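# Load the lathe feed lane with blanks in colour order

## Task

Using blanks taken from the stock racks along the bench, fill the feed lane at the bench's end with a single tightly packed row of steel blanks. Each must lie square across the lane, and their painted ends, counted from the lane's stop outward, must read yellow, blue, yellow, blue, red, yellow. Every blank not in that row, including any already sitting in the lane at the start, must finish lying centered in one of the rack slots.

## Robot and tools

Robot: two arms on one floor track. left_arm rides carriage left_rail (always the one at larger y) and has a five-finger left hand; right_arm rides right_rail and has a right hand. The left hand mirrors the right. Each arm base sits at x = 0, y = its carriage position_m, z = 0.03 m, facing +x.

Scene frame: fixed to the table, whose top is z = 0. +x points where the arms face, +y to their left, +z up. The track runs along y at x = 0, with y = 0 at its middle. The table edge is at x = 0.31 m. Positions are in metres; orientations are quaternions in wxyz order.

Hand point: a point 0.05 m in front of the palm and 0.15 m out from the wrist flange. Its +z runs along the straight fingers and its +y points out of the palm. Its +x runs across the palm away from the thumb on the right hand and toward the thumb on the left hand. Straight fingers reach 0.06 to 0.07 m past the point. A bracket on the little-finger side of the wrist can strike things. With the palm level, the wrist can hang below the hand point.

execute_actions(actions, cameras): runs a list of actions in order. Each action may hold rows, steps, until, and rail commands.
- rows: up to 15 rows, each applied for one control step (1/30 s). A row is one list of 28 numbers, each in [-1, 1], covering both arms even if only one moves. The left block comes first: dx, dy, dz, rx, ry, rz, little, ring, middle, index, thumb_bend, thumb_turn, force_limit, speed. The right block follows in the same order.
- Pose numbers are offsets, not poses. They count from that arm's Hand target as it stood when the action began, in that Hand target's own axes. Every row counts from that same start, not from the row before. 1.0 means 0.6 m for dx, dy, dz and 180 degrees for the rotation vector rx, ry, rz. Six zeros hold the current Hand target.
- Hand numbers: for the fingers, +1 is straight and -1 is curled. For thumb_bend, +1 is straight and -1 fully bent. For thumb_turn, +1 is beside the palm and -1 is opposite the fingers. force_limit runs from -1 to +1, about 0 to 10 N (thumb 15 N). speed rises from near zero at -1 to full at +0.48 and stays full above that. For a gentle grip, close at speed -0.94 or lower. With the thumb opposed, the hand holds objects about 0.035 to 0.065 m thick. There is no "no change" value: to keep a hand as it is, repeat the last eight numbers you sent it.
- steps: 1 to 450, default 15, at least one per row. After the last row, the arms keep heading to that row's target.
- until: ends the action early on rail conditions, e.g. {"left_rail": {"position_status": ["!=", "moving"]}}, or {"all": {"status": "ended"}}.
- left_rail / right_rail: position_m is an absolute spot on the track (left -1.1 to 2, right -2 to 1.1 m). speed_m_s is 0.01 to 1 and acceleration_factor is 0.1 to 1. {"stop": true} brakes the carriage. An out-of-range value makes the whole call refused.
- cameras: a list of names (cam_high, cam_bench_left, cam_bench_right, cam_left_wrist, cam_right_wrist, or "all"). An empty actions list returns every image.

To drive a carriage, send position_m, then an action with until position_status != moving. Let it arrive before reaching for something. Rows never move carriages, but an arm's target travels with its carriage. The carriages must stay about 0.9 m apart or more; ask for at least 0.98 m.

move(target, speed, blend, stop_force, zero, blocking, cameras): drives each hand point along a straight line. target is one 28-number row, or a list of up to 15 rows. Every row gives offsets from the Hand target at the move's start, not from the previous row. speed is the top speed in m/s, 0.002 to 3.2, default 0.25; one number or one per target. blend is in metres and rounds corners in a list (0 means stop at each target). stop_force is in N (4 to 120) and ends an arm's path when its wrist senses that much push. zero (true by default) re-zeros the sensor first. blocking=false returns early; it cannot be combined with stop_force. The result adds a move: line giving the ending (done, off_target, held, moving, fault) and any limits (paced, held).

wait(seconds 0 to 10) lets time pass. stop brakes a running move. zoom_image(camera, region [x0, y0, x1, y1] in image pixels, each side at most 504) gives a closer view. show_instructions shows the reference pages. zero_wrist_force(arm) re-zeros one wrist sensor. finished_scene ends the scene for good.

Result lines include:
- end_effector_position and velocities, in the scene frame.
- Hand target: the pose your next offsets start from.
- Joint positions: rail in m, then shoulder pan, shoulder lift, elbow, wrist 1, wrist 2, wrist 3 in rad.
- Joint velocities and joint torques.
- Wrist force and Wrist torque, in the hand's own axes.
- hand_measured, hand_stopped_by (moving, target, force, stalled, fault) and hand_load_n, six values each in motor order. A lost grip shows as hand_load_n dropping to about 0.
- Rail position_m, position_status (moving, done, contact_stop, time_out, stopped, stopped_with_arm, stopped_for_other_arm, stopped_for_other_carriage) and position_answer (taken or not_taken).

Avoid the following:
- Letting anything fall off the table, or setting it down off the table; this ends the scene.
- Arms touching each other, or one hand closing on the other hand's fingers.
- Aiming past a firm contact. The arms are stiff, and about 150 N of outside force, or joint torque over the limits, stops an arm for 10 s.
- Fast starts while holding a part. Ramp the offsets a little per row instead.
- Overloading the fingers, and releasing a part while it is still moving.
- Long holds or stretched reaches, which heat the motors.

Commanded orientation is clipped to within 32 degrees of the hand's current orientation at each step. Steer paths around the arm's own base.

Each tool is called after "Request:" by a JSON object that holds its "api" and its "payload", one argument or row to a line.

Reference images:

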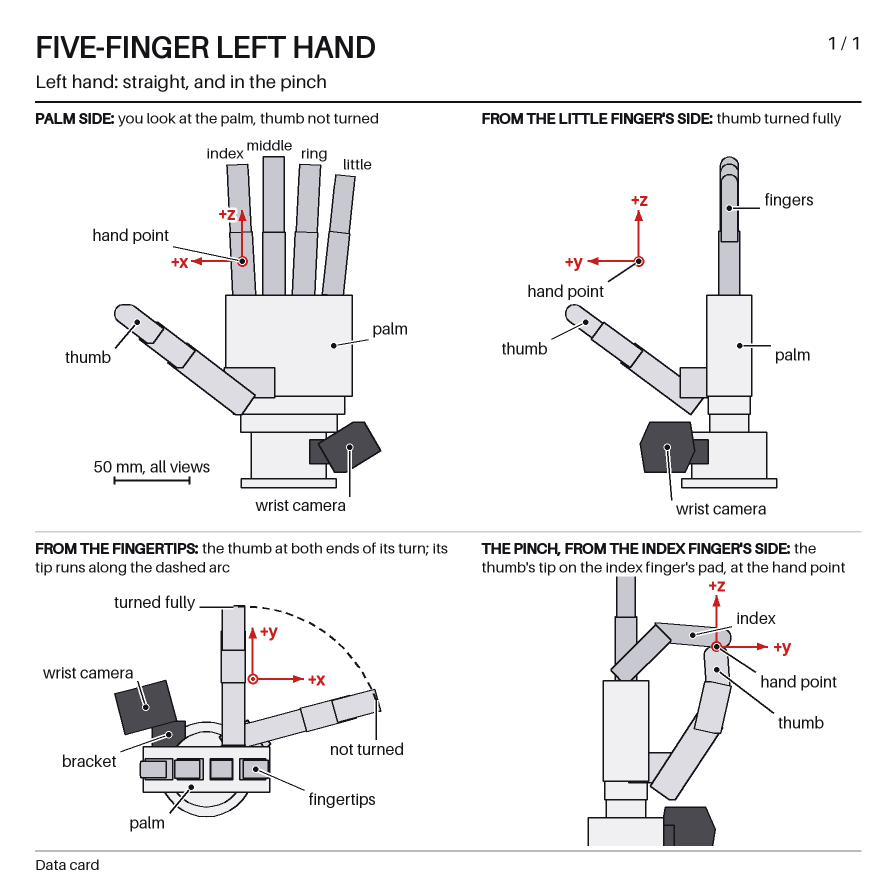

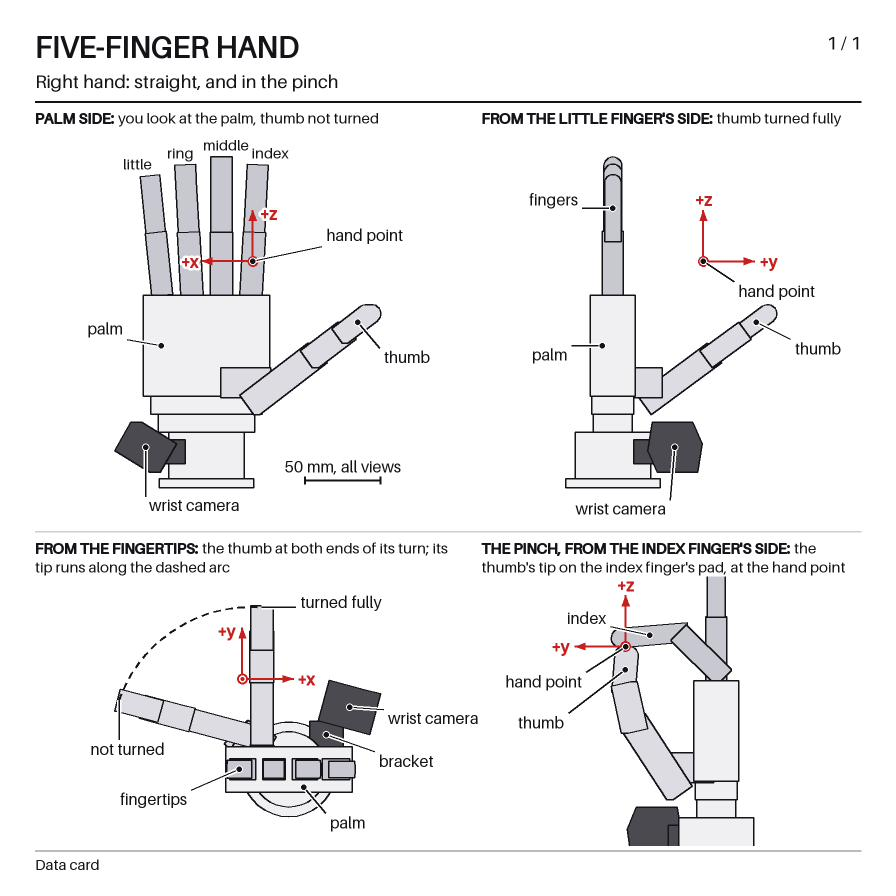

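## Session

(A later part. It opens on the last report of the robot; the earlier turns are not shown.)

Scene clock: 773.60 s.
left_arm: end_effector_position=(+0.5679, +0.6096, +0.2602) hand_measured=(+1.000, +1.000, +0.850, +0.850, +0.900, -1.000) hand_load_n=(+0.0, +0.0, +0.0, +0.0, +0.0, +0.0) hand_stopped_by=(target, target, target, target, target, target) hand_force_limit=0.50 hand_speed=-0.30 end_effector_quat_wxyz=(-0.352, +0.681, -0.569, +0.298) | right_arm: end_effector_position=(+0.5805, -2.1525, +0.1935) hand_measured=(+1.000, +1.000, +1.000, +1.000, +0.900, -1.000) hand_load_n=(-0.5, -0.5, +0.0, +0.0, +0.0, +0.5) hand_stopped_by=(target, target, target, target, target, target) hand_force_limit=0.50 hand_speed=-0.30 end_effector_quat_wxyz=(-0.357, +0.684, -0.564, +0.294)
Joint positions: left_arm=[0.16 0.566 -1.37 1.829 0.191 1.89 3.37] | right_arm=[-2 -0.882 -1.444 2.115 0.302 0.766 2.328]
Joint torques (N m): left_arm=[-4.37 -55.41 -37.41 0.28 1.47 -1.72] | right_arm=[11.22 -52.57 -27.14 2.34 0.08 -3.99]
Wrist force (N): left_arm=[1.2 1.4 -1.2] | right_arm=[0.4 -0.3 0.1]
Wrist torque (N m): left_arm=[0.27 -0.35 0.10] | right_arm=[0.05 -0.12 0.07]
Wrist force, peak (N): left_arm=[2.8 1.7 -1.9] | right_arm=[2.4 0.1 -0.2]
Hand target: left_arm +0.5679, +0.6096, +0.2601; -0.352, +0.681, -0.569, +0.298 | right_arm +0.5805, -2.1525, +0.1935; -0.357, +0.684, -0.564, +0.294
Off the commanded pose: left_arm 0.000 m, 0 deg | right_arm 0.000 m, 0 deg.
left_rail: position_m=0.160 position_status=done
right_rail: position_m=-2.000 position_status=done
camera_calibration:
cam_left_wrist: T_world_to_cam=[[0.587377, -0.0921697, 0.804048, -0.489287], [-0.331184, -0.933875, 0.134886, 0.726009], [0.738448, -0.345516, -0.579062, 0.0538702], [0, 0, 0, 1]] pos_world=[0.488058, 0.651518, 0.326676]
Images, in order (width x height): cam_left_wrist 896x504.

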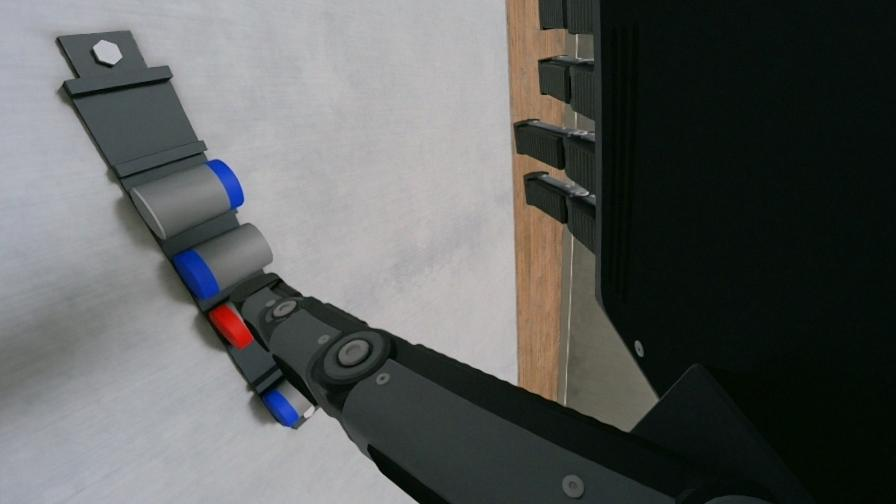

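Request:
{"api": "move", "payload": {
  "target": [
    [0,0.2966,0.2079,0,0,0,1,1,0.85,0.85,0.9,-1,0.5,-0.3,0,0,0,0,0,0,1,1,1,1,0.9,-1,0.5,-0.3],
    [0,0.2966,0.2079,0,0,0,1,1,0.85,0.85,0.57,-1,0.5,-0.3,0,0,0,0,0,0,1,1,1,1,0.9,-1,0.5,-0.3],
    [0,0.2966,0.2079,0,0,0,1,1,0.1,0.1,0.57,-1,0.6,-0.75,0,0,0,0,0,0,1,1,1,1,0.9,-1,0.5,-0.3],
    [0,0.2830,0.1983,0,0,0,1,1,0.1,0.1,0.57,-1,0.6,-0.75,0,0,0,0,0,0,1,1,1,1,0.9,-1,0.5,-0.3],
    [0,0.2830,0.1983,0,0,0,1,1,0.05,0.05,0.57,-1,0.5,-0.8,0,0,0,0,0,0,1,1,1,1,0.9,-1,0.5,-0.3],
    [0,0,0,0,0,0,1,1,0.05,0.05,0.57,-1,0.5,-0.8,0,0,0,0,0,0,1,1,1,1,0.9,-1,0.5,-0.3]
  ],
  "speed": [0.25,0.1,0.1,0.08,0.08,0.25],
  "cameras": ["cam_left_wrist"]
}}

Scene clock: 788.17 s.
left_arm: end_effector_position=(+0.5679, +0.6096, +0.2601) hand_measured=(+1.000, +1.000, +0.310, +0.310, +0.576, -1.000) hand_load_n=(+0.0, +0.0, +7.5, +5.0, +19.0, +1.0) hand_stopped_by=(target, target, force, force, target, target) hand_force_limit=0.50 hand_speed=-0.80 end_effector_quat_wxyz=(-0.352, +0.681, -0.569, +0.298) | right_arm: end_effector_position=(+0.5805, -2.1525, +0.1935) hand_measured=(+1.000, +1.000, +1.000, +1.000, +0.900, -1.000) hand_load_n=(+0.0, +0.0, +0.0, +0.0, +0.0, +0.5) hand_stopped_by=(target, target, target, target, target, target) hand_force_limit=0.50 hand_speed=-0.30 end_effector_quat_wxyz=(-0.357, +0.684, -0.564, +0.294)
Joint positions: left_arm=[0.16 0.566 -1.37 1.829 0.19 1.89 3.37] | right_arm=[-2 -0.882 -1.444 2.115 0.302 0.766 2.328]
Joint torques (N m): left_arm=[18.6 -73.07 -50.31 3.03 2.96 2.41] | right_arm=[14.03 -54.97 -27.65 5.03 -0.02 -3.74]
Wrist force (N): left_arm=[1.1 6.3 2.4] | right_arm=[0.4 -0.2 0.0]
Wrist torque (N m): left_arm=[0.25 -0.30 -0.27] | right_arm=[0.07 -0.11 0.07]
Wrist force, peak (N): left_arm=[2.1 -13.5 -2.1] | right_arm=[0.8 -0.4 0.2]
Hand target: left_arm +0.5679, +0.6096, +0.2601; -0.352, +0.681, -0.569, +0.298 | right_arm +0.5805, -2.1525, +0.1935; -0.357, +0.684, -0.564, +0.294
Off the commanded pose: left_arm 0.000 m, 0 deg | right_arm 0.000 m, 0 deg.
left_rail: position_m=0.160 position_status=done
right_rail: position_m=-2.000 position_status=done
move: done
camera_calibration:
cam_left_wrist: T_world_to_cam=[[0.587405, -0.0920942, 0.804036, -0.489265], [-0.331136, -0.933883, 0.134951, 0.725983], [0.738447, -0.345517, -0.579063, 0.0538131], [0, 0, 0, 1]] pos_world=[0.488058, 0.651517, 0.326576]
Images, in order (width x height): cam_left_wrist 896x504.

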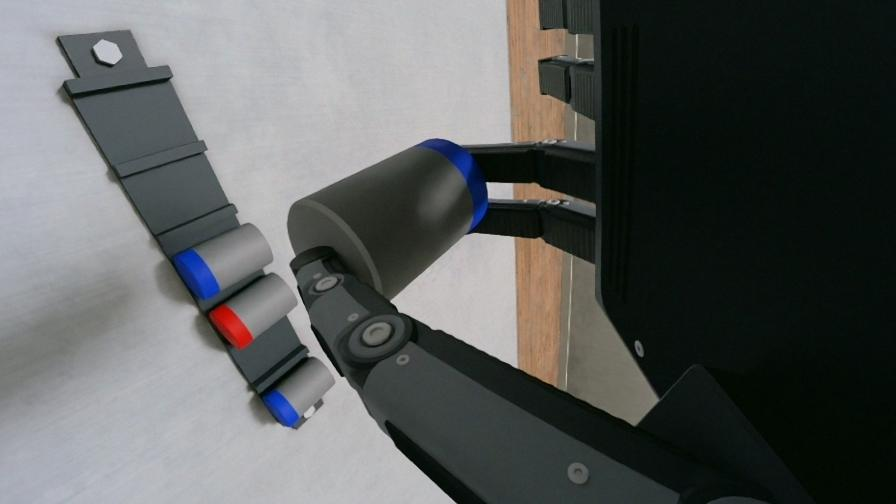

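Request:
{"api": "execute_actions", "payload": {
  "actions": [
    {"left_rail":{"position_m":1.7988,"acceleration_factor":0.7},"steps":240,"until":{"all":{"status":"ended"}}}
  ]
}}

Request:
{"api": "move", "payload": {
  "target": [0.0132,0.1709,0.2122,0,0.0278,0.0195,1,1,0.05,0.05,0.57,-1,0.5,-0.8,0,0,0,0,0,0,1,1,1,1,0.9,-1,0.5,-0.3],
  "speed": 0.2,
  "cameras": ["cam_left_wrist"]
}}

Scene clock: 801.53 s.
left_arm: end_effector_position=(+0.5679, +2.2484, +0.2602) hand_measured=(+1.000, +1.000, +0.310, +0.310, +0.576, -1.000) hand_load_n=(+0.0, +0.0, +7.5, +5.0, +19.0, +1.0) hand_stopped_by=(target, target, force, force, target, target) hand_force_limit=0.50 hand_speed=-0.80 end_effector_quat_wxyz=(-0.353, +0.681, -0.569, +0.298) | right_arm: end_effector_position=(+0.5805, -2.1525, +0.1935) hand_measured=(+1.000, +1.000, +1.000, +1.000, +0.900, -1.000) hand_load_n=(+0.0, +0.0, -0.5, +0.0, +0.0, +0.0) hand_stopped_by=(target, target, target, target, target, target) hand_force_limit=0.50 hand_speed=-0.30 end_effector_quat_wxyz=(-0.357, +0.684, -0.564, +0.294)
Joint positions: left_arm=[1.799 0.566 -1.37 1.829 0.191 1.89 3.37] | right_arm=[-2 -0.882 -1.444 2.115 0.302 0.766 2.328]
Joint torques (N m): left_arm=[1.83 -54.39 -42.5 1.31 -0.02 1.77] | right_arm=[11.11 -54.17 -26.43 4.51 0.1 -3.26]
Wrist force (N): left_arm=[1.2 6.6 2.0] | right_arm=[0.5 -0.2 0.2]
Wrist torque (N m): left_arm=[0.31 -0.34 -0.26] | right_arm=[0.07 -0.14 0.09]
Wrist force, peak (N): left_arm=[3.0 6.8 2.0] | right_arm=[0.8 -0.2 0.2]
Hand target: left_arm +0.5679, +2.2484, +0.2601; -0.352, +0.681, -0.569, +0.298 | right_arm +0.5805, -2.1525, +0.1935; -0.357, +0.684, -0.564, +0.294
Off the commanded pose: left_arm 0.000 m, 0 deg | right_arm 0.000 m, 0 deg.
left_rail: position_m=1.799 position_status=done
right_rail: position_m=-2.000 position_status=done

Scene clock: 802.87 s.
left_arm: end_effector_position=(+0.6141, +2.2478, +0.1032) hand_measured=(+1.000, +1.000, +0.310, +0.310, +0.576, -1.000) hand_load_n=(+0.0, +0.0, +7.5, +5.0, +19.0, +1.0) hand_stopped_by=(target, target, force, force, target, target) hand_force_limit=0.50 hand_speed=-0.80 end_effector_quat_wxyz=(-0.336, +0.649, -0.604, +0.316) | right_arm: end_effector_position=(+0.5805, -2.1525, +0.1935) hand_measured=(+1.000, +1.000, +1.000, +1.000, +0.900, -1.000) hand_load_n=(+0.0, +0.0, +0.0, +0.0, +0.0, +0.0) hand_stopped_by=(target, target, target, target, target, target) hand_force_limit=0.50 hand_speed=-0.30 end_effector_quat_wxyz=(-0.357, +0.684, -0.564, +0.294)
Joint positions: left_arm=[1.799 0.552 -1.152 1.858 -0.036 1.963 3.43] | right_arm=[-2 -0.882 -1.444 2.115 0.302 0.766 2.328]
Joint torques (N m): left_arm=[-11.27 -60.16 -43.41 -0.7 3.17 2.42] | right_arm=[10.43 -53.76 -27.19 4.33 -0.11 -3.37]
Wrist force (N): left_arm=[1.1 6.4 2.0] | right_arm=[0.3 -0.2 -0.1]
Wrist torque (N m): left_arm=[0.29 -0.25 -0.32] | right_arm=[0.08 -0.10 0.07]
Wrist force, peak (N): left_arm=[1.0 7.8 3.8] | right_arm=[0.6 -0.3 -0.2]
Hand target: left_arm +0.6141, +2.2478, +0.1031; -0.336, +0.649, -0.604, +0.316 | right_arm +0.5805, -2.1525, +0.1935; -0.357, +0.684, -0.564, +0.294
Off the commanded pose: left_arm 0.000 m, 0 deg | right_arm 0.000 m, 0 deg.
left_rail: position_m=1.799 position_status=done
right_rail: position_m=-2.000 position_status=done
move: done
camera_calibration:
cam_left_wrist: T_world_to_cam=[[0.573835, -0.154225, 0.804318, -0.0914964], [-0.428747, -0.893343, 0.134591, 2.26123], [0.697775, -0.422082, -0.578755, 0.692046], [0, 0, 0, 1]] pos_world=[0.539108, 2.29805, 0.169776]
Images, in order (width x height): cam_left_wrist 896x504.

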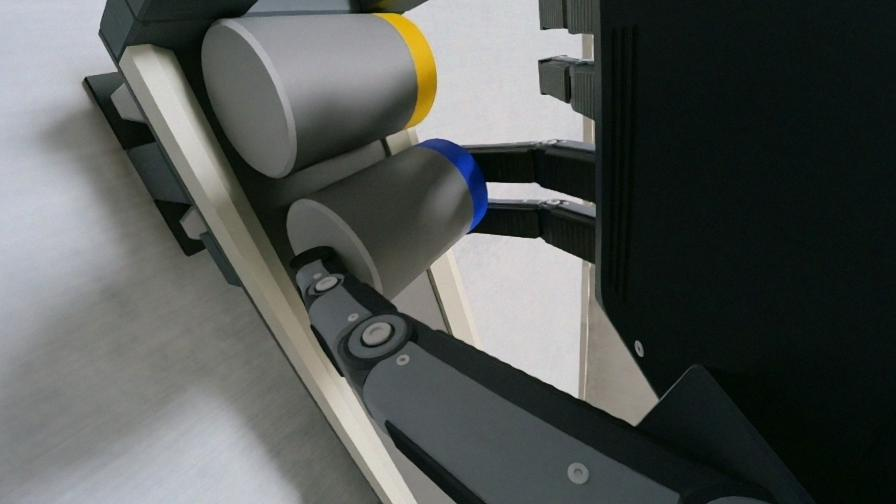

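Request:
{"api": "move", "payload": {
  "target": [0,0.0205,0.01435,0,0,0,1,1,0.05,0.05,0.57,-1,0.5,-0.8,0,0,0,0,0,0,1,1,1,1,0.9,-1,0.5,-0.3],
  "speed": 0.025,
  "stop_force": 8,
  "cameras": ["cam_left_wrist"]
}}

Scene clock: 808.43 s.
left_arm: end_effector_position=(+0.6141, +2.2478, +0.0945) hand_measured=(+1.000, +1.000, +0.310, +0.310, +0.576, -1.000) hand_load_n=(+0.0, +0.0, +7.5, +5.0, +19.5, +1.0) hand_stopped_by=(target, target, force, force, target, target) hand_force_limit=0.50 hand_speed=-0.80 end_effector_quat_wxyz=(-0.336, +0.649, -0.604, +0.316) | right_arm: end_effector_position=(+0.5805, -2.1525, +0.1935) hand_measured=(+1.000, +1.000, +1.000, +1.000, +0.900, -1.000) hand_load_n=(-0.5, +0.0, +0.0, +0.0, -0.5, +0.0) hand_stopped_by=(target, target, target, target, target, target) hand_force_limit=0.50 hand_speed=-0.30 end_effector_quat_wxyz=(-0.357, +0.684, -0.564, +0.294)
Joint positions: left_arm=[1.799 0.552 -1.142 1.863 -0.051 1.963 3.43] | right_arm=[-2 -0.882 -1.444 2.115 0.302 0.766 2.328]
Joint torques (N m): left_arm=[-7.25 -88.1 -43.4 2.56 1.19 1.81] | right_arm=[9.8 -55.31 -27.27 4.21 -0.01 -3.16]
Wrist force (N): left_arm=[1.0 6.3 1.8] | right_arm=[0.3 -0.2 0.2]
Wrist torque (N m): left_arm=[0.28 -0.25 -0.33] | right_arm=[0.07 -0.12 0.08]
Wrist force, peak (N): left_arm=[0.4 -9.5 -10.8] | right_arm=[0.6 -0.5 0.4]
Hand target: left_arm +0.6141, +2.2478, +0.0945; -0.336, +0.649, -0.604, +0.316 (not the last commanded pose) | right_arm +0.5805, -2.1525, +0.1935; -0.357, +0.684, -0.564, +0.294
Off the commanded pose: left_arm 0.006 m, 0 deg | right_arm 0.000 m, 0 deg.
left_rail: position_m=1.799 position_status=done
right_rail: position_m=-2.000 position_status=done
move: contact (left_arm)
camera_calibration:
cam_left_wrist: T_world_to_cam=[[0.573839, -0.154294, 0.804302, -0.084332], [-0.428872, -0.893278, 0.134621, 2.26228], [0.697695, -0.422193, -0.57877, 0.687143], [0, 0, 0, 1]] pos_world=[0.539207, 2.29794, 0.160976]
Images, in order (width x height): cam_left_wrist 896x504.

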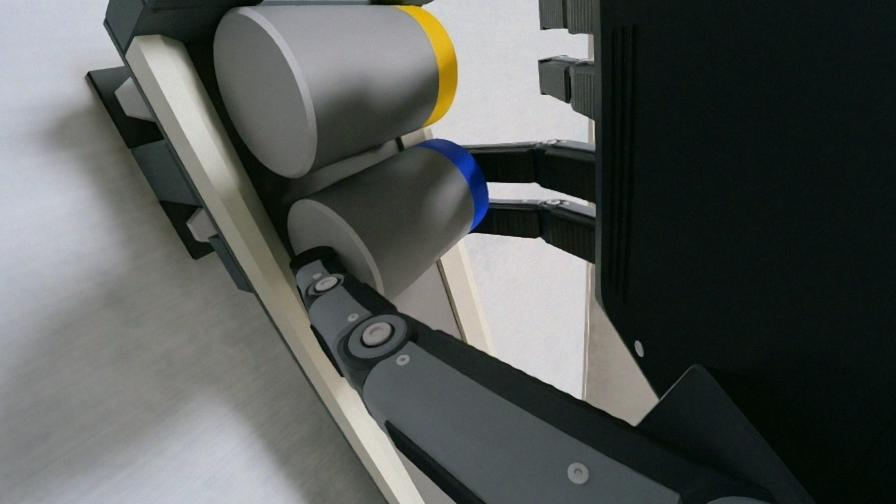

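Request:
{"api": "move", "payload": {
  "target": [
    [0,0,0,0,0,0,1,1,0.85,0.85,0.9,-1,0.5,-0.3,0,0,0,0,0,0,1,1,1,1,0.9,-1,0.5,-0.3],
    [0,-0.0273,-0.0191,0,0,0,1,1,0.85,0.85,0.9,-1,0.5,-0.3,0,0,0,0,0,0,1,1,1,1,0.9,-1,0.5,-0.3],
    [-0.0023,-0.2195,-0.1966,0,0,0,1,1,0.85,0.85,0.9,-1,0.5,-0.3,0,0,0,0,0,0,1,1,1,1,0.9,-1,0.5,-0.3]
  ],
  "speed": [0.03,0.05,0.3],
  "blend": [0,0.015,0],
  "cameras": ["cam_left_wrist"]
}}

Request:
{"api": "zoom_image", "payload": {
  "camera": "cam_left_wrist",
  "region": [60, 90, 400, 330]
}}

Request:
{"api": "execute_actions", "payload": {
  "actions": [
    {"left_rail":{"position_m":-1.02,"acceleration_factor":0.9},"steps":240,"until":{"all":{"status":"ended"}}}
  ],
  "cameras": ["cam_left_wrist"]
}}

Scene clock: 817.13 s.
left_arm: end_effector_position=(+0.5929, +2.2485, +0.2699) hand_measured=(+1.000, +1.000, +0.850, +0.850, +0.900, -1.000) hand_load_n=(+0.0, +0.0, +0.0, +0.0, +0.0, +0.0) hand_stopped_by=(target, target, target, target, target, target) hand_force_limit=0.50 hand_speed=-0.30 end_effector_quat_wxyz=(-0.336, +0.649, -0.604, +0.316) | right_arm: end_effector_position=(+0.5805, -2.1525, +0.1935) hand_measured=(+1.000, +1.000, +1.000, +1.000, +0.900, -1.000) hand_load_n=(+0.0, +0.0, -0.5, +0.0, +0.0, +0.0) hand_stopped_by=(target, target, target, target, target, target) hand_force_limit=0.50 hand_speed=-0.30 end_effector_quat_wxyz=(-0.357, +0.684, -0.564, +0.294)
Joint positions: left_arm=[1.799 0.571 -1.322 1.752 0.244 1.978 3.443] | right_arm=[-2 -0.882 -1.444 2.115 0.302 0.766 2.328]
Joint torques (N m): left_arm=[18.68 -75.22 -46.79 3.65 2.53 2.65] | right_arm=[11.45 -54.59 -28.13 4.21 0.47 -3.66]
Wrist force (N): left_arm=[1.1 1.5 -1.5] | right_arm=[0.4 -0.2 0.0]
Wrist torque (N m): left_arm=[0.29 -0.34 -0.24] | right_arm=[0.08 -0.12 0.08]
Wrist force, peak (N): left_arm=[1.3 6.7 1.9] | right_arm=[0.8 -0.3 0.1]
Hand target: left_arm +0.5929, +2.2485, +0.2700; -0.336, +0.649, -0.604, +0.316 | right_arm +0.5805, -2.1525, +0.1935; -0.357, +0.684, -0.564, +0.294
Off the commanded pose: left_arm 0.000 m, 0 deg | right_arm 0.000 m, 0 deg.
left_rail: position_m=1.799 position_status=done
right_rail: position_m=-2.000 position_status=done
move: done; blend cut to 0.01 m at target 2
camera_calibration:
cam_left_wrist: T_world_to_cam=[[0.573839, -0.154294, 0.804302, -0.213214], [-0.428872, -0.893278, 0.134621, 2.23019], [0.697695, -0.422193, -0.57877, 0.803804], [0, 0, 0, 1]] pos_world=[0.518007, 2.29864, 0.336476]
Images, in order (width x height): cam_left_wrist 896x504.

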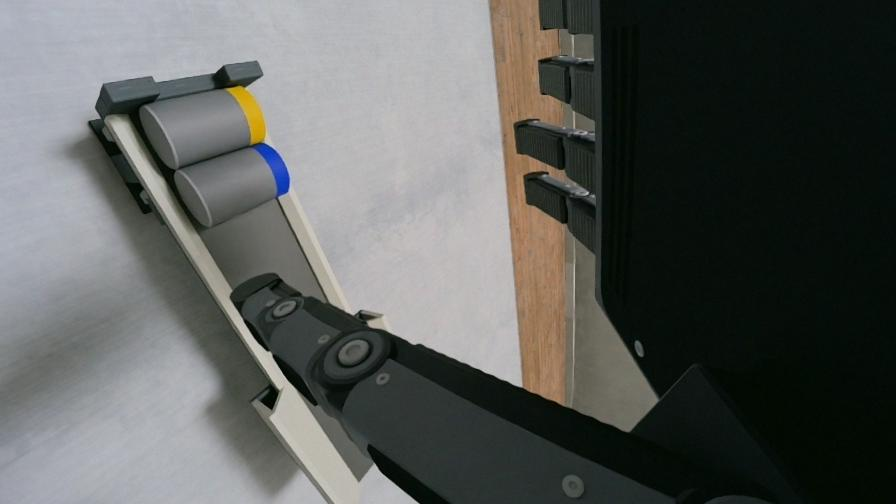

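Scaled by 1.482 from the camera's 896x504 image, which has a finer 1280x720 frame.

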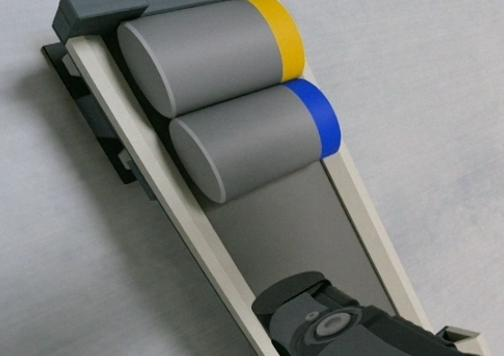

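Scene clock: 821.10 s.
left_arm: end_effector_position=(+0.5929, -0.5703, +0.2700) hand_measured=(+1.000, +1.000, +0.850, +0.850, +0.900, -1.000) hand_load_n=(+0.0, -0.5, +0.0, +0.0, +0.0, +0.0) hand_stopped_by=(target, target, target, target, target, target) hand_force_limit=0.50 hand_speed=-0.30 end_effector_quat_wxyz=(-0.336, +0.649, -0.604, +0.316) | right_arm: end_effector_position=(+0.5805, -2.1525, +0.1935) hand_measured=(+1.000, +1.000, +1.000, +1.000, +0.900, -1.000) hand_load_n=(+0.0, +0.0, +0.0, +0.0, +0.0, +0.0) hand_stopped_by=(target, target, target, target, target, target) hand_force_limit=0.50 hand_speed=-0.30 end_effector_quat_wxyz=(-0.357, +0.684, -0.564, +0.294)
Joint positions: left_arm=[-1.02 0.571 -1.322 1.752 0.244 1.978 3.443] | right_arm=[-2 -0.882 -1.444 2.115 0.302 0.766 2.328]
Joint torques (N m): left_arm=[10.16 -54.88 -36.29 -0.09 0.1 2.12] | right_arm=[10.71 -55.59 -27.89 4.86 0.17 -3.87]
Wrist force (N): left_arm=[1.1 1.4 -1.1] | right_arm=[0.4 -0.1 0.1]
Wrist torque (N m): left_arm=[0.25 -0.32 -0.24] | right_arm=[0.09 -0.12 0.08]
Wrist force, peak (N): left_arm=[2.8 1.8 -1.4] | right_arm=[0.5 -0.4 0.4]
Hand target: left_arm +0.5929, -0.5703, +0.2700; -0.336, +0.649, -0.604, +0.316 | right_arm +0.5805, -2.1525, +0.1935; -0.357, +0.684, -0.564, +0.294
Off the commanded pose: left_arm 0.000 m, 0 deg | right_arm 0.000 m, 0 deg.
left_rail: position_m=-1.020 position_status=done
right_rail: position_m=-2.000 position_status=done
camera_calibration:
cam_left_wrist: T_world_to_cam=[[0.573839, -0.154294, 0.804302, -0.648218], [-0.428872, -0.893278, 0.134621, -0.287795], [0.697695, -0.422193, -0.57877, -0.386217], [0, 0, 0, 1]] pos_world=[0.518007, -0.520155, 0.336576]
Images, in order (width x height): cam_left_wrist 896x504.

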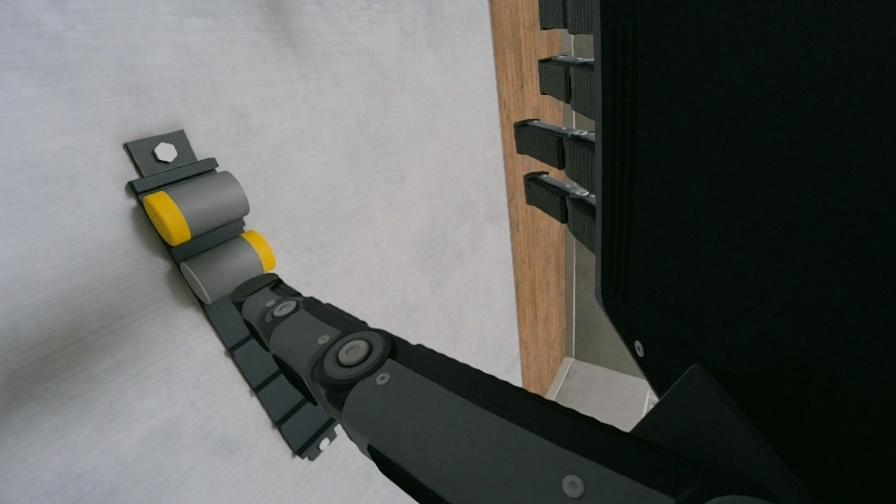

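Request:
{"api": "zoom_image", "payload": {
  "camera": "cam_left_wrist",
  "region": [110, 110, 350, 470]
}}

Scaled by 1.400 from the camera's 896x504 image, which has a finer 1280x720 frame.

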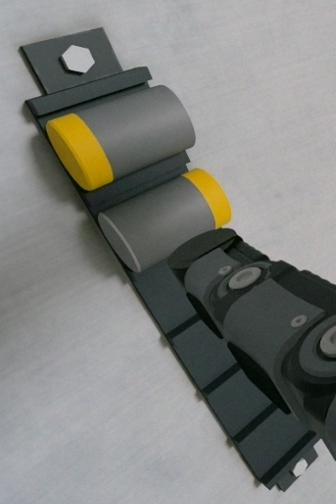

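Request:
{"api": "move", "payload": {
  "target": [
    [0.0190,0.3064,0.2227,0,0,0,1,1,0.85,0.85,0.9,-1,0.5,-0.3,0,0,0,0,0,0,1,1,1,1,0.9,-1,0.5,-0.3],
    [0.0190,0.3064,0.2227,0,0,0,1,1,0.85,0.85,0.57,-1,0.5,-0.3,0,0,0,0,0,0,1,1,1,1,0.9,-1,0.5,-0.3],
    [0.0190,0.3064,0.2227,0,0,0,1,1,0.1,0.1,0.57,-1,0.6,-0.75,0,0,0,0,0,0,1,1,1,1,0.9,-1,0.5,-0.3],
    [0.0190,0.2928,0.2131,0,0,0,1,1,0.1,0.1,0.57,-1,0.6,-0.75,0,0,0,0,0,0,1,1,1,1,0.9,-1,0.5,-0.3],
    [0.0190,0.2928,0.2131,0,0,0,1,1,0.05,0.05,0.57,-1,0.5,-0.8,0,0,0,0,0,0,1,1,1,1,0.9,-1,0.5,-0.3],
    [0.0212,-0.0085,0.0411,0,0,0,1,1,0.05,0.05,0.57,-1,0.5,-0.8,0,0,0,0,0,0,1,1,1,1,0.9,-1,0.5,-0.3]
  ],
  "speed": [0.25,0.1,0.1,0.08,0.08,0.25],
  "cameras": ["cam_left_wrist"]
}}

Scene clock: 857.73 s.
left_arm: end_effector_position=(+0.6169, -0.5815, +0.2600) hand_measured=(+1.000, +1.000, +0.316, +0.308, +0.574, -1.000) hand_load_n=(+0.0, -0.5, +10.0, +5.0, +16.5, +2.5) hand_stopped_by=(target, target, force, force, target, target) hand_force_limit=0.50 hand_speed=-0.80 end_effector_quat_wxyz=(-0.336, +0.649, -0.604, +0.316) | right_arm: end_effector_position=(+0.5805, -2.1525, +0.1935) hand_measured=(+1.000, +1.000, +1.000, +1.000, +0.900, -1.000) hand_load_n=(+0.0, +0.0, +0.0, +0.0, +0.0, +0.0) hand_stopped_by=(target, target, target, target, target, target) hand_force_limit=0.50 hand_speed=-0.30 end_effector_quat_wxyz=(-0.357, +0.684, -0.564, +0.294)
Joint positions: left_arm=[-1.02 0.535 -1.304 1.747 0.222 1.95 3.419] | right_arm=[-2 -0.882 -1.444 2.115 0.302 0.766 2.328]
Joint torques (N m): left_arm=[-11.3 -80.58 -48.81 2.9 -0.52 2.17] | right_arm=[10.4 -52.73 -28.99 4.45 -0.02 -3.59]
Wrist force (N): left_arm=[1.1 6.0 2.2] | right_arm=[0.5 0.0 0.2]
Wrist torque (N m): left_arm=[0.21 -0.31 0.04] | right_arm=[0.10 -0.14 0.10]
Wrist force, peak (N): left_arm=[2.8 -11.2 -1.9] | right_arm=[0.7 -0.4 0.2]
Hand target: left_arm +0.6169, -0.5815, +0.2601; -0.336, +0.649, -0.604, +0.316 | right_arm +0.5805, -2.1525, +0.1935; -0.357, +0.684, -0.564, +0.294
Off the commanded pose: left_arm 0.000 m, 0 deg | right_arm 0.000 m, 0 deg.
left_rail: position_m=-1.020 position_status=done
right_rail: position_m=-2.000 position_status=done
move: done
camera_calibration:
cam_left_wrist: T_world_to_cam=[[0.573874, -0.154222, 0.804291, -0.65558], [-0.428826, -0.89329, 0.134687, -0.286167], [0.697694, -0.422194, -0.578771, -0.413366], [0, 0, 0, 1]] pos_world=[0.541907, -0.531255, 0.326576]
Images, in order (width x height): cam_left_wrist 896x504.

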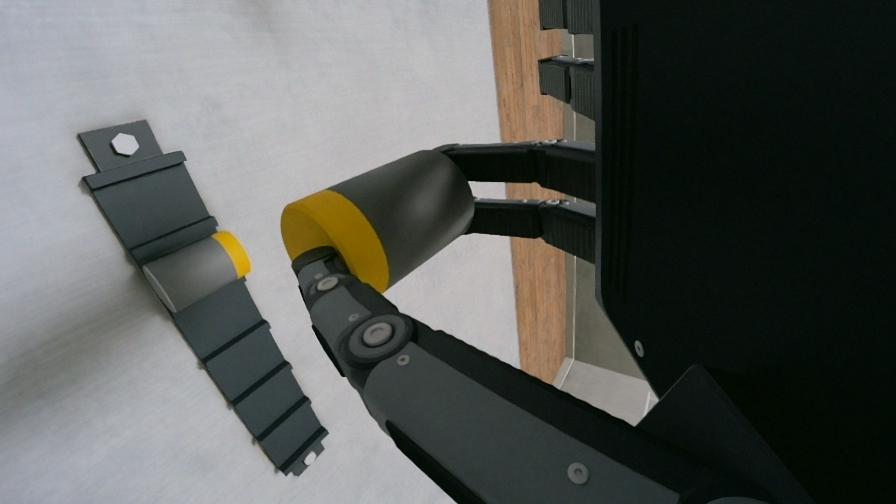

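Request:
{"api": "execute_actions", "payload": {
  "actions": [
    {"left_rail":{"position_m":1.7714,"acceleration_factor":0.7},"steps":240,"until":{"all":{"status":"ended"}}}
  ]
}}

Request:
{"api": "move", "payload": {
  "target": [0,0.2061,0.1445,0,0,0,1,1,0.05,0.05,0.57,-1,0.5,-0.8,0,0,0,0,0,0,1,1,1,1,0.9,-1,0.5,-0.3],
  "speed": 0.2
}}

Request:
{"api": "move", "payload": {
  "target": [0,0.0205,0.01435,0,0,0,1,1,0.05,0.05,0.57,-1,0.5,-0.8,0,0,0,0,0,0,1,1,1,1,0.9,-1,0.5,-0.3],
  "speed": 0.025,
  "stop_force": 8,
  "cameras": ["cam_left_wrist"]
}}

Scene clock: 867.83 s.
left_arm: end_effector_position=(+0.6169, +2.2099, +0.2601) hand_measured=(+1.000, +1.000, +0.316, +0.308, +0.574, -1.000) hand_load_n=(+0.0, +0.0, +10.0, +4.5, +17.0, +3.0) hand_stopped_by=(target, target, force, force, target, target) hand_force_limit=0.50 hand_speed=-0.80 end_effector_quat_wxyz=(-0.336, +0.649, -0.604, +0.316) | right_arm: end_effector_position=(+0.5805, -2.1525, +0.1935) hand_measured=(+1.000, +1.000, +1.000, +1.000, +0.900, -1.000) hand_load_n=(+0.0, +0.0, +0.0, +0.0, +0.0, +0.0) hand_stopped_by=(target, target, target, target, target, target) hand_force_limit=0.50 hand_speed=-0.30 end_effector_quat_wxyz=(-0.357, +0.684, -0.564, +0.294)
Joint positions: left_arm=[1.771 0.535 -1.304 1.747 0.222 1.95 3.419] | right_arm=[-2 -0.882 -1.444 2.115 0.302 0.766 2.328]
Joint torques (N m): left_arm=[-2.17 -60.08 -40.48 1 1.78 1.76] | right_arm=[8.5 -54.85 -27.72 4.39 0.16 -3.34]
Wrist force (N): left_arm=[1.2 6.4 2.1] | right_arm=[0.3 -0.2 0.1]
Wrist torque (N m): left_arm=[0.27 -0.32 0.01] | right_arm=[0.08 -0.11 0.08]
Wrist force, peak (N): left_arm=[3.3 6.5 2.3] | right_arm=[0.6 -0.5 0.1]
Hand target: left_arm +0.6169, +2.2099, +0.2601; -0.336, +0.649, -0.604, +0.316 | right_arm +0.5805, -2.1525, +0.1935; -0.357, +0.684, -0.564, +0.294
Off the commanded pose: left_arm 0.000 m, 0 deg | right_arm 0.000 m, 0 deg.
left_rail: position_m=1.771 position_status=done
right_rail: position_m=-2.000 position_status=done

Scene clock: 869.13 s.
left_arm: end_effector_position=(+0.6170, +2.2093, +0.1092) hand_measured=(+1.000, +1.000, +0.316, +0.308, +0.574, -1.000) hand_load_n=(+0.0, -0.5, +9.0, +3.5, +17.5, +2.5) hand_stopped_by=(target, target, force, force, target, target) hand_force_limit=0.50 hand_speed=-0.80 end_effector_quat_wxyz=(-0.336, +0.649, -0.604, +0.316) | right_arm: end_effector_position=(+0.5805, -2.1525, +0.1935) hand_measured=(+1.000, +1.000, +1.000, +1.000, +0.900, -1.000) hand_load_n=(+0.0, -0.5, +0.0, +0.0, +0.0, +0.0) hand_stopped_by=(target, target, target, target, target, target) hand_force_limit=0.50 hand_speed=-0.30 end_effector_quat_wxyz=(-0.357, +0.684, -0.564, +0.294)
Joint positions: left_arm=[1.771 0.533 -1.168 1.868 -0.035 1.949 3.418] | right_arm=[-2 -0.882 -1.444 2.115 0.302 0.766 2.328]
Joint torques (N m): left_arm=[-12.03 -57.68 -22.8 -1.51 -0.72 -2.25] | right_arm=[8.85 -52.37 -27.59 4.59 0.06 -3.43]
Wrist force (N): left_arm=[0.7 3.6 -5.1] | right_arm=[0.4 -0.2 0.0]
Wrist torque (N m): left_arm=[0.27 -0.31 0.04] | right_arm=[0.08 -0.12 0.08]
Wrist force, peak (N): left_arm=[1.2 7.9 3.3] | right_arm=[0.8 -0.2 0.1]
Hand target: left_arm +0.6170, +2.2093, +0.1091; -0.336, +0.649, -0.604, +0.316 | right_arm +0.5805, -2.1525, +0.1935; -0.357, +0.684, -0.564, +0.294
Off the commanded pose: left_arm 0.000 m, 0 deg | right_arm 0.000 m, 0 deg.
left_rail: position_m=1.771 position_status=done
right_rail: position_m=-2.000 position_status=done
move: done

Scene clock: 870.33 s.
left_arm: end_effector_position=(+0.6170, +2.2093, +0.1089) hand_measured=(+1.000, +1.000, +0.316, +0.308, +0.576, -1.000) hand_load_n=(-0.5, +0.0, +7.5, +3.5, +18.5, +2.0) hand_stopped_by=(target, target, force, force, target, target) hand_force_limit=0.50 hand_speed=-0.80 end_effector_quat_wxyz=(-0.336, +0.649, -0.604, +0.316) | right_arm: end_effector_position=(+0.5805, -2.1525, +0.1935) hand_measured=(+1.000, +1.000, +1.000, +1.000, +0.900, -1.000) hand_load_n=(+0.0, +0.0, +0.0, -0.5, -0.5, +0.0) hand_stopped_by=(target, target, target, target, target, target) hand_force_limit=0.50 hand_speed=-0.30 end_effector_quat_wxyz=(-0.357, +0.684, -0.564, +0.294)
Joint positions: left_arm=[1.771 0.533 -1.167 1.868 -0.036 1.949 3.418] | right_arm=[-2 -0.882 -1.444 2.115 0.302 0.766 2.328]
Joint torques (N m): left_arm=[-9.23 -83.33 -45.25 1.1 0.35 -2.01] | right_arm=[6.98 -54.47 -27.85 4.77 0.2 -3.75]
Wrist force (N): left_arm=[0.4 6.5 -5.6] | right_arm=[0.3 -0.3 -0.2]
Wrist torque (N m): left_arm=[0.21 -0.28 -0.01] | right_arm=[0.08 -0.09 0.07]
Wrist force, peak (N): left_arm=[-0.3 1.9 -13.9] | right_arm=[0.8 -0.3 0.1]
Hand target: left_arm +0.6170, +2.2093, +0.1089; -0.336, +0.649, -0.604, +0.316 (not the last commanded pose) | right_arm +0.5805, -2.1525, +0.1935; -0.357, +0.684, -0.564, +0.294
Off the commanded pose: left_arm 0.015 m, 0 deg | right_arm 0.000 m, 0 deg.
left_rail: position_m=1.771 position_status=done
right_rail: position_m=-2.000 position_status=done
move: contact (left_arm)
camera_calibration:
cam_left_wrist: T_world_to_cam=[[0.573765, -0.154342, 0.804346, -0.103459], [-0.428887, -0.893285, 0.134531, 2.22722], [0.697746, -0.422163, -0.57873, 0.677153], [0, 0, 0, 1]] pos_world=[0.542108, 2.25945, 0.175476]
Images, in order (width x height): cam_left_wrist 896x504.

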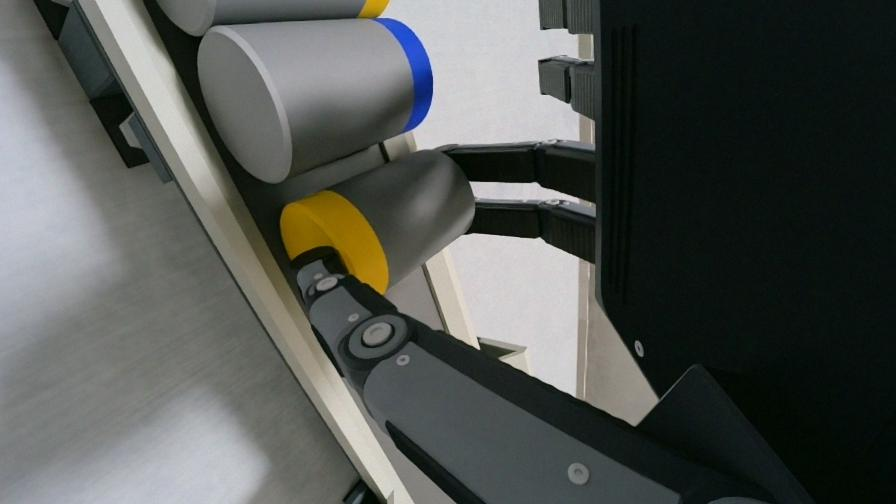

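Request:
{"api": "zoom_image", "payload": {
  "camera": "cam_left_wrist",
  "region": [180, 0, 530, 330]
}}

Scaled by 1.440 from the camera's 896x504 image, which has a finer 1280x720 frame.

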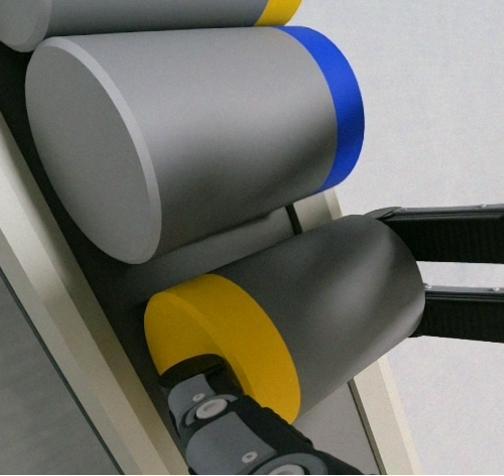

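Request:
{"api": "move", "payload": {
  "target": [0,-0.0022,-0.0056,0,0,0,1,1,0.05,0.05,0.57,-1,0.5,-0.8,0,0,0,0,0,0,1,1,1,1,0.9,-1,0.5,-0.3],
  "speed": 0.05
}}

Request:
{"api": "move", "payload": {
  "target": [0,0.0232,0.0163,0,0,0,1,1,0.05,0.05,0.57,-1,0.5,-0.8,0,0,0,0,0,0,1,1,1,1,0.9,-1,0.5,-0.3],
  "speed": 0.025,
  "stop_force": 6,
  "cameras": ["cam_left_wrist"]
}}

Scene clock: 910.00 s.
left_arm: end_effector_position=(+0.6151, +2.2092, +0.1119) hand_measured=(+1.000, +1.000, +0.316, +0.308, +0.576, -1.000) hand_load_n=(+0.0, +0.0, +9.5, +5.5, +17.0, +2.5) hand_stopped_by=(target, target, force, force, target, target) hand_force_limit=0.50 hand_speed=-0.80 end_effector_quat_wxyz=(-0.336, +0.649, -0.604, +0.316) | right_arm: end_effector_position=(+0.5805, -2.1525, +0.1935) hand_measured=(+1.000, +1.000, +1.000, +1.000, +0.900, -1.000) hand_load_n=(+0.0, +0.0, +0.0, +0.0, +0.5, +0.0) hand_stopped_by=(target, target, target, target, target, target) hand_force_limit=0.50 hand_speed=-0.30 end_effector_quat_wxyz=(-0.357, +0.684, -0.564, +0.294)
Joint positions: left_arm=[1.771 0.535 -1.173 1.87 -0.032 1.95 3.419] | right_arm=[-2 -0.882 -1.444 2.115 0.302 0.766 2.328]
Joint torques (N m): left_arm=[20.9 -85.93 -23.7 3.34 3.25 2.4] | right_arm=[11.58 -54.67 -28.15 4.98 0.09 -2.99]
Wrist force (N): left_arm=[1.5 6.4 2.4] | right_arm=[0.4 -0.2 0.3]
Wrist torque (N m): left_arm=[0.27 -0.31 -0.23] | right_arm=[0.05 -0.13 0.08]
Wrist force, peak (N): left_arm=[0.7 6.8 -5.8] | right_arm=[0.6 -0.4 0.2]
Hand target: left_arm +0.6151, +2.2092, +0.1119; -0.336, +0.649, -0.604, +0.316 | right_arm +0.5805, -2.1525, +0.1935; -0.357, +0.684, -0.564, +0.294
Off the commanded pose: left_arm 0.000 m, 0 deg | right_arm 0.000 m, 0 deg.
left_rail: position_m=1.771 position_status=done
right_rail: position_m=-2.000 position_status=done
move: done

Scene clock: 911.33 s.
left_arm: end_effector_position=(+0.6150, +2.2092, +0.1083) hand_measured=(+1.000, +1.000, +0.316, +0.308, +0.576, -1.000) hand_load_n=(+0.0, +0.0, +9.0, +6.0, +16.5, +2.0) hand_stopped_by=(target, target, force, force, target, target) hand_force_limit=0.50 hand_speed=-0.80 end_effector_quat_wxyz=(-0.336, +0.649, -0.604, +0.316) | right_arm: end_effector_position=(+0.5805, -2.1525, +0.1935) hand_measured=(+1.000, +1.000, +1.000, +1.000, +0.900, -1.000) hand_load_n=(+0.0, +0.0, +0.0, +0.0, +0.0, +0.0) hand_stopped_by=(target, target, target, target, target, target) hand_force_limit=0.50 hand_speed=-0.30 end_effector_quat_wxyz=(-0.357, +0.684, -0.564, +0.294)
Joint positions: left_arm=[1.771 0.535 -1.169 1.872 -0.038 1.95 3.419] | right_arm=[-2 -0.882 -1.444 2.115 0.302 0.766 2.328]
Joint torques (N m): left_arm=[13.07 -87.54 -43.29 3.05 1.77 2.11] | right_arm=[12.31 -53.5 -28.71 4.63 -0.17 -3.67]
Wrist force (N): left_arm=[0.8 6.1 2.4] | right_arm=[0.5 -0.2 0.0]
Wrist torque (N m): left_arm=[0.21 -0.20 -0.28] | right_arm=[0.08 -0.13 0.09]
Wrist force, peak (N): left_arm=[1.1 6.4 2.5] | right_arm=[0.6 -0.2 0.3]
Hand target: left_arm +0.6150, +2.2092, +0.1083; -0.336, +0.649, -0.604, +0.316 (not the last commanded pose) | right_arm +0.5805, -2.1525, +0.1935; -0.357, +0.684, -0.564, +0.294
Off the commanded pose: left_arm 0.013 m, 0 deg | right_arm 0.000 m, 0 deg.
left_rail: position_m=1.771 position_status=done
right_rail: position_m=-2.000 position_status=done
move: contact (left_arm)
camera_calibration:
cam_left_wrist: T_world_to_cam=[[0.573765, -0.154342, 0.804346, -0.101844], [-0.428887, -0.893285, 0.134531, 2.22636], [0.697746, -0.422163, -0.57873, 0.678159], [0, 0, 0, 1]] pos_world=[0.540108, 2.25935, 0.174876]
Images, in order (width x height): cam_left_wrist 896x504.

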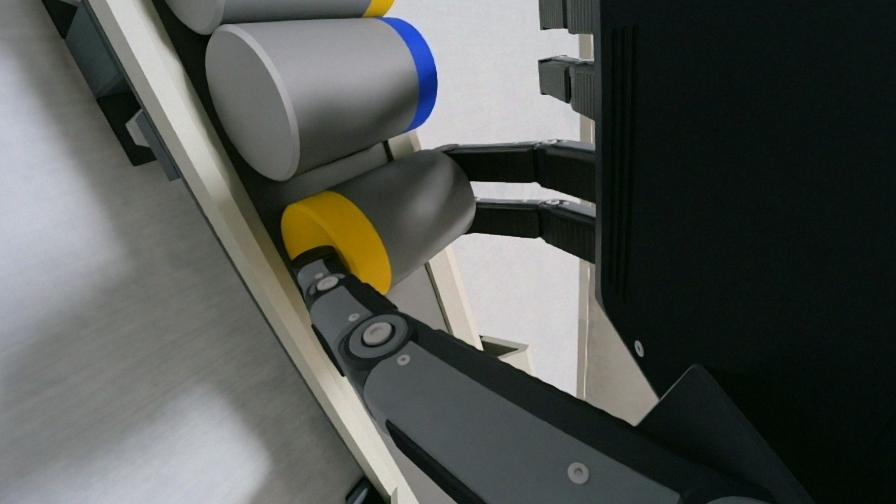

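Request:
{"api": "move", "payload": {
  "target": [0,0.0164,0.0115,0,0,0,1,1,0.05,0.05,0.57,-1,0.5,-0.8,0,0,0,0,0,0,1,1,1,1,0.9,-1,0.5,-0.3],
  "speed": 0.02,
  "stop_force": 9,
  "cameras": ["cam_left_wrist"]
}}

Scene clock: 915.47 s.
left_arm: end_effector_position=(+0.6152, +2.2093, +0.1067) hand_measured=(+1.000, +1.000, +0.316, +0.308, +0.576, -1.000) hand_load_n=(+0.0, +0.0, +8.0, +6.0, +16.5, +1.5) hand_stopped_by=(target, target, force, force, target, target) hand_force_limit=0.50 hand_speed=-0.80 end_effector_quat_wxyz=(-0.337, +0.649, -0.604, +0.317) | right_arm: end_effector_position=(+0.5805, -2.1525, +0.1935) hand_measured=(+1.000, +1.000, +1.000, +1.000, +0.900, -1.000) hand_load_n=(+0.0, +0.0, +0.0, +0.0, +0.0, +0.0) hand_stopped_by=(target, target, target, target, target, target) hand_force_limit=0.50 hand_speed=-0.30 end_effector_quat_wxyz=(-0.357, +0.684, -0.564, +0.294)
Joint positions: left_arm=[1.771 0.535 -1.167 1.873 -0.041 1.95 3.419] | right_arm=[-2 -0.882 -1.444 2.115 0.302 0.766 2.328]
Joint torques (N m): left_arm=[15.15 -84.68 -44.4 2.79 0.77 2] | right_arm=[9.84 -54.09 -27.82 4.62 -0.2 -3.46]
Wrist force (N): left_arm=[0.7 6.1 2.1] | right_arm=[0.5 -0.3 0.2]
Wrist torque (N m): left_arm=[0.23 -0.19 -0.28] | right_arm=[0.05 -0.13 0.08]
Wrist force, peak (N): left_arm=[1.1 6.7 2.4] | right_arm=[0.6 -0.5 0.2]
Hand target: left_arm +0.6152, +2.2093, +0.1067; -0.337, +0.649, -0.604, +0.317 (not the last commanded pose) | right_arm +0.5805, -2.1525, +0.1935; -0.357, +0.684, -0.564, +0.294
Off the commanded pose: left_arm 0.010 m, 0 deg | right_arm 0.000 m, 0 deg.
left_rail: position_m=1.771 position_status=done
right_rail: position_m=-2.000 position_status=done
move: contact (left_arm)
camera_calibration:
cam_left_wrist: T_world_to_cam=[[0.57343, -0.154573, 0.80454, -0.0998482], [-0.428936, -0.893328, 0.134089, 2.22692], [0.697992, -0.421986, -0.578563, 0.676587], [0, 0, 0, 1]] pos_world=[0.540209, 2.25945, 0.173176]
Images, in order (width x height): cam_left_wrist 896x504.

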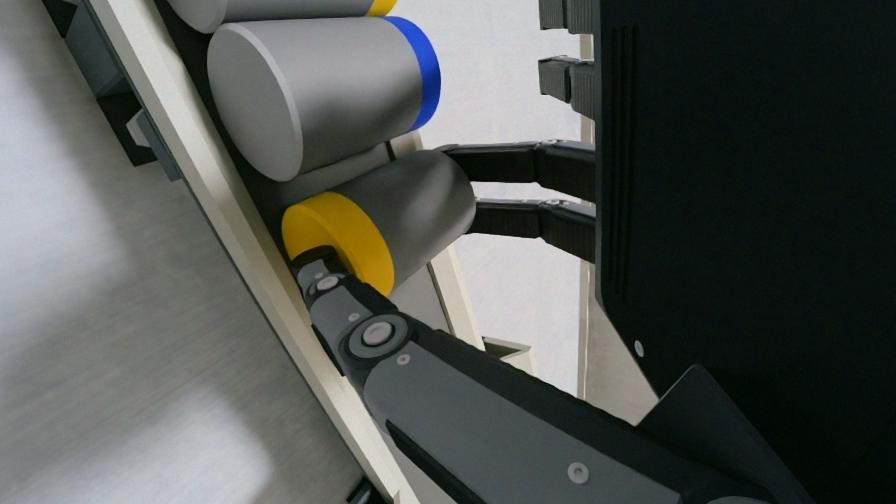

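Request:
{"api": "zoom_image", "payload": {
  "camera": "cam_left_wrist",
  "region": [270, 130, 490, 310]
}}

Scaled by 2.291 from the camera's 896x504 image, which has a finer 1280x720 frame.

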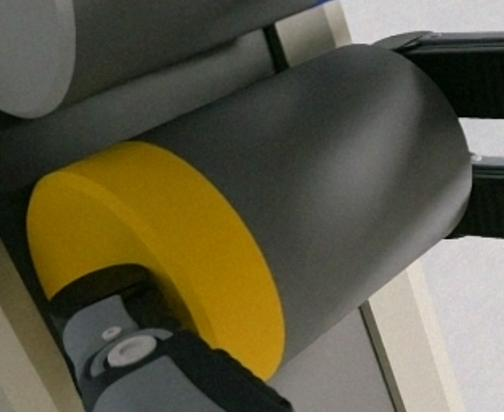

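Request:
{"api": "move", "payload": {
  "target": [0,-0.0092,-0.0043,0.0167,-0.0150,-0.0105,1,1,0.05,0.05,0.57,-1,0.5,-0.8,0,0,0,0,0,0,1,1,1,1,0.9,-1,0.5,-0.3],
  "speed": 0.1
}}

Request:
{"api": "move", "payload": {
  "target": [0,0.0255,0.0159,0,0,0,1,1,0.05,0.05,0.57,-1,0.5,-0.8,0,0,0,0,0,0,1,1,1,1,0.9,-1,0.5,-0.3],
  "speed": 0.025,
  "stop_force": 8,
  "cameras": ["cam_left_wrist"]
}}

Request:
{"api": "zoom_image", "payload": {
  "camera": "cam_left_wrist",
  "region": [200, 60, 500, 320]
}}

Scene clock: 955.77 s.
left_arm: end_effector_position=(+0.6163, +2.2093, +0.1126) hand_measured=(+1.000, +1.000, +0.316, +0.308, +0.576, -1.000) hand_load_n=(+0.0, +0.0, +8.0, +5.5, +16.5, +1.5) hand_stopped_by=(target, target, force, force, target, target) hand_force_limit=0.50 hand_speed=-0.80 end_effector_quat_wxyz=(-0.362, +0.657, -0.577, +0.322) | right_arm: end_effector_position=(+0.5805, -2.1525, +0.1935) hand_measured=(+1.000, +1.000, +1.000, +1.000, +0.900, -1.000) hand_load_n=(+0.0, +0.0, +0.0, +0.0, +0.0, +0.0) hand_stopped_by=(target, target, target, target, target, target) hand_force_limit=0.50 hand_speed=-0.30 end_effector_quat_wxyz=(-0.357, +0.684, -0.564, +0.294)
Joint positions: left_arm=[1.771 0.527 -1.197 1.917 -0.124 1.91 3.357] | right_arm=[-2 -0.882 -1.444 2.115 0.302 0.766 2.328]
Joint torques (N m): left_arm=[-12.46 -82.87 -22.93 -1.42 -0.93 -1.97] | right_arm=[9.54 -53.16 -26.19 5.21 -0.13 -3.64]
Wrist force (N): left_arm=[1.3 6.7 1.9] | right_arm=[0.4 -0.2 -0.2]
Wrist torque (N m): left_arm=[0.26 -0.36 0.06] | right_arm=[0.09 -0.10 0.08]
Wrist force, peak (N): left_arm=[1.2 6.8 2.5] | right_arm=[0.7 -0.4 0.3]
Hand target: left_arm +0.6163, +2.2093, +0.1127; -0.362, +0.657, -0.577, +0.322 | right_arm +0.5805, -2.1525, +0.1935; -0.357, +0.684, -0.564, +0.294
Off the commanded pose: left_arm 0.000 m, 0 deg | right_arm 0.000 m, 0 deg.
left_rail: position_m=1.771 position_status=done
right_rail: position_m=-2.000 position_status=done
move: done

Scene clock: 957.20 s.
left_arm: end_effector_position=(+0.6163, +2.2093, +0.1074) hand_measured=(+1.000, +1.000, +0.316, +0.308, +0.576, -1.000) hand_load_n=(+0.0, +0.0, +7.0, +5.5, +17.0, +1.0) hand_stopped_by=(target, target, force, force, target, target) hand_force_limit=0.50 hand_speed=-0.80 end_effector_quat_wxyz=(-0.362, +0.657, -0.577, +0.322) | right_arm: end_effector_position=(+0.5805, -2.1525, +0.1935) hand_measured=(+1.000, +1.000, +1.000, +1.000, +0.900, -1.000) hand_load_n=(+0.0, +0.0, +0.0, +0.0, +0.0, +0.0) hand_stopped_by=(target, target, target, target, target, target) hand_force_limit=0.50 hand_speed=-0.30 end_effector_quat_wxyz=(-0.357, +0.684, -0.564, +0.294)
Joint positions: left_arm=[1.771 0.526 -1.191 1.921 -0.133 1.91 3.357] | right_arm=[-2 -0.882 -1.444 2.115 0.302 0.766 2.328]
Joint torques (N m): left_arm=[-5.85 -81.82 -43.58 2.41 -0.26 0.21] | right_arm=[13.23 -54.18 -27.13 4.81 0.16 -3.03]
Wrist force (N): left_arm=[0.7 6.6 2.2] | right_arm=[0.4 -0.2 0.1]
Wrist torque (N m): left_arm=[0.22 -0.27 0.03] | right_arm=[0.08 -0.12 0.08]
Wrist force, peak (N): left_arm=[1.1 7.1 2.4] | right_arm=[0.9 -0.1 0.3]
Hand target: left_arm +0.6163, +2.2093, +0.1074; -0.362, +0.657, -0.577, +0.322 (not the last commanded pose) | right_arm +0.5805, -2.1525, +0.1935; -0.357, +0.684, -0.564, +0.294
Off the commanded pose: left_arm 0.013 m, 0 deg | right_arm 0.000 m, 0 deg.
left_rail: position_m=1.771 position_status=done
right_rail: position_m=-2.000 position_status=done
move: contact (left_arm)
camera_calibration:
cam_left_wrist: T_world_to_cam=[[0.53879, -0.125398, 0.833055, -0.147264], [-0.383012, -0.917212, 0.109652, 2.25439], [0.750338, -0.378149, -0.542214, 0.543195], [0, 0, 0, 1]] pos_world=[0.535222, 2.2547, 0.170008]
Images, in order (width x height): cam_left_wrist 896x504.

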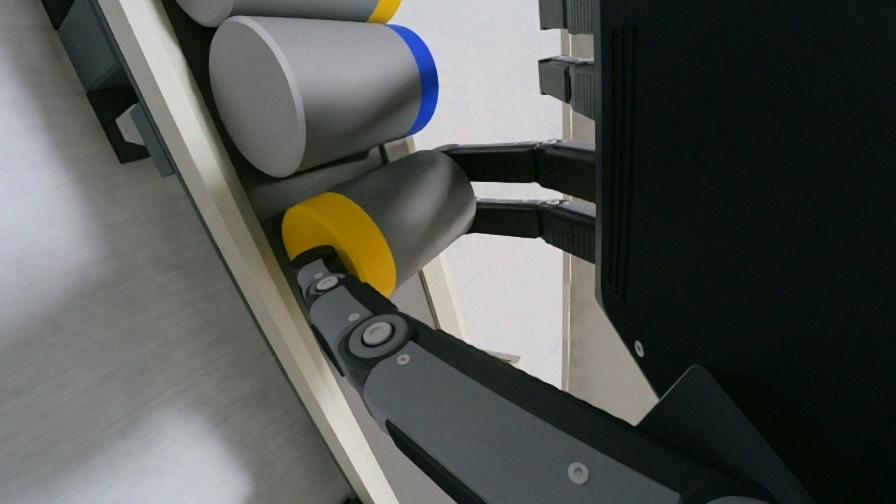

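Scaled by 1.680 from the camera's 896x504 image, which has a finer 1280x720 frame.

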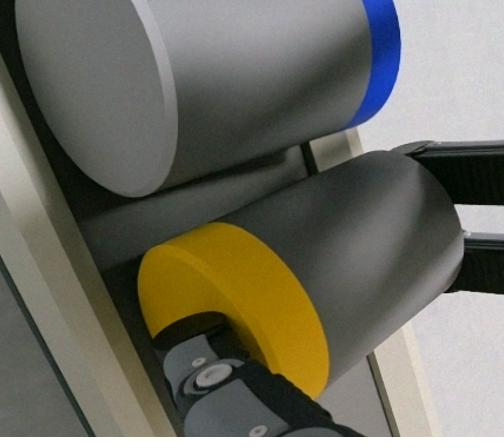

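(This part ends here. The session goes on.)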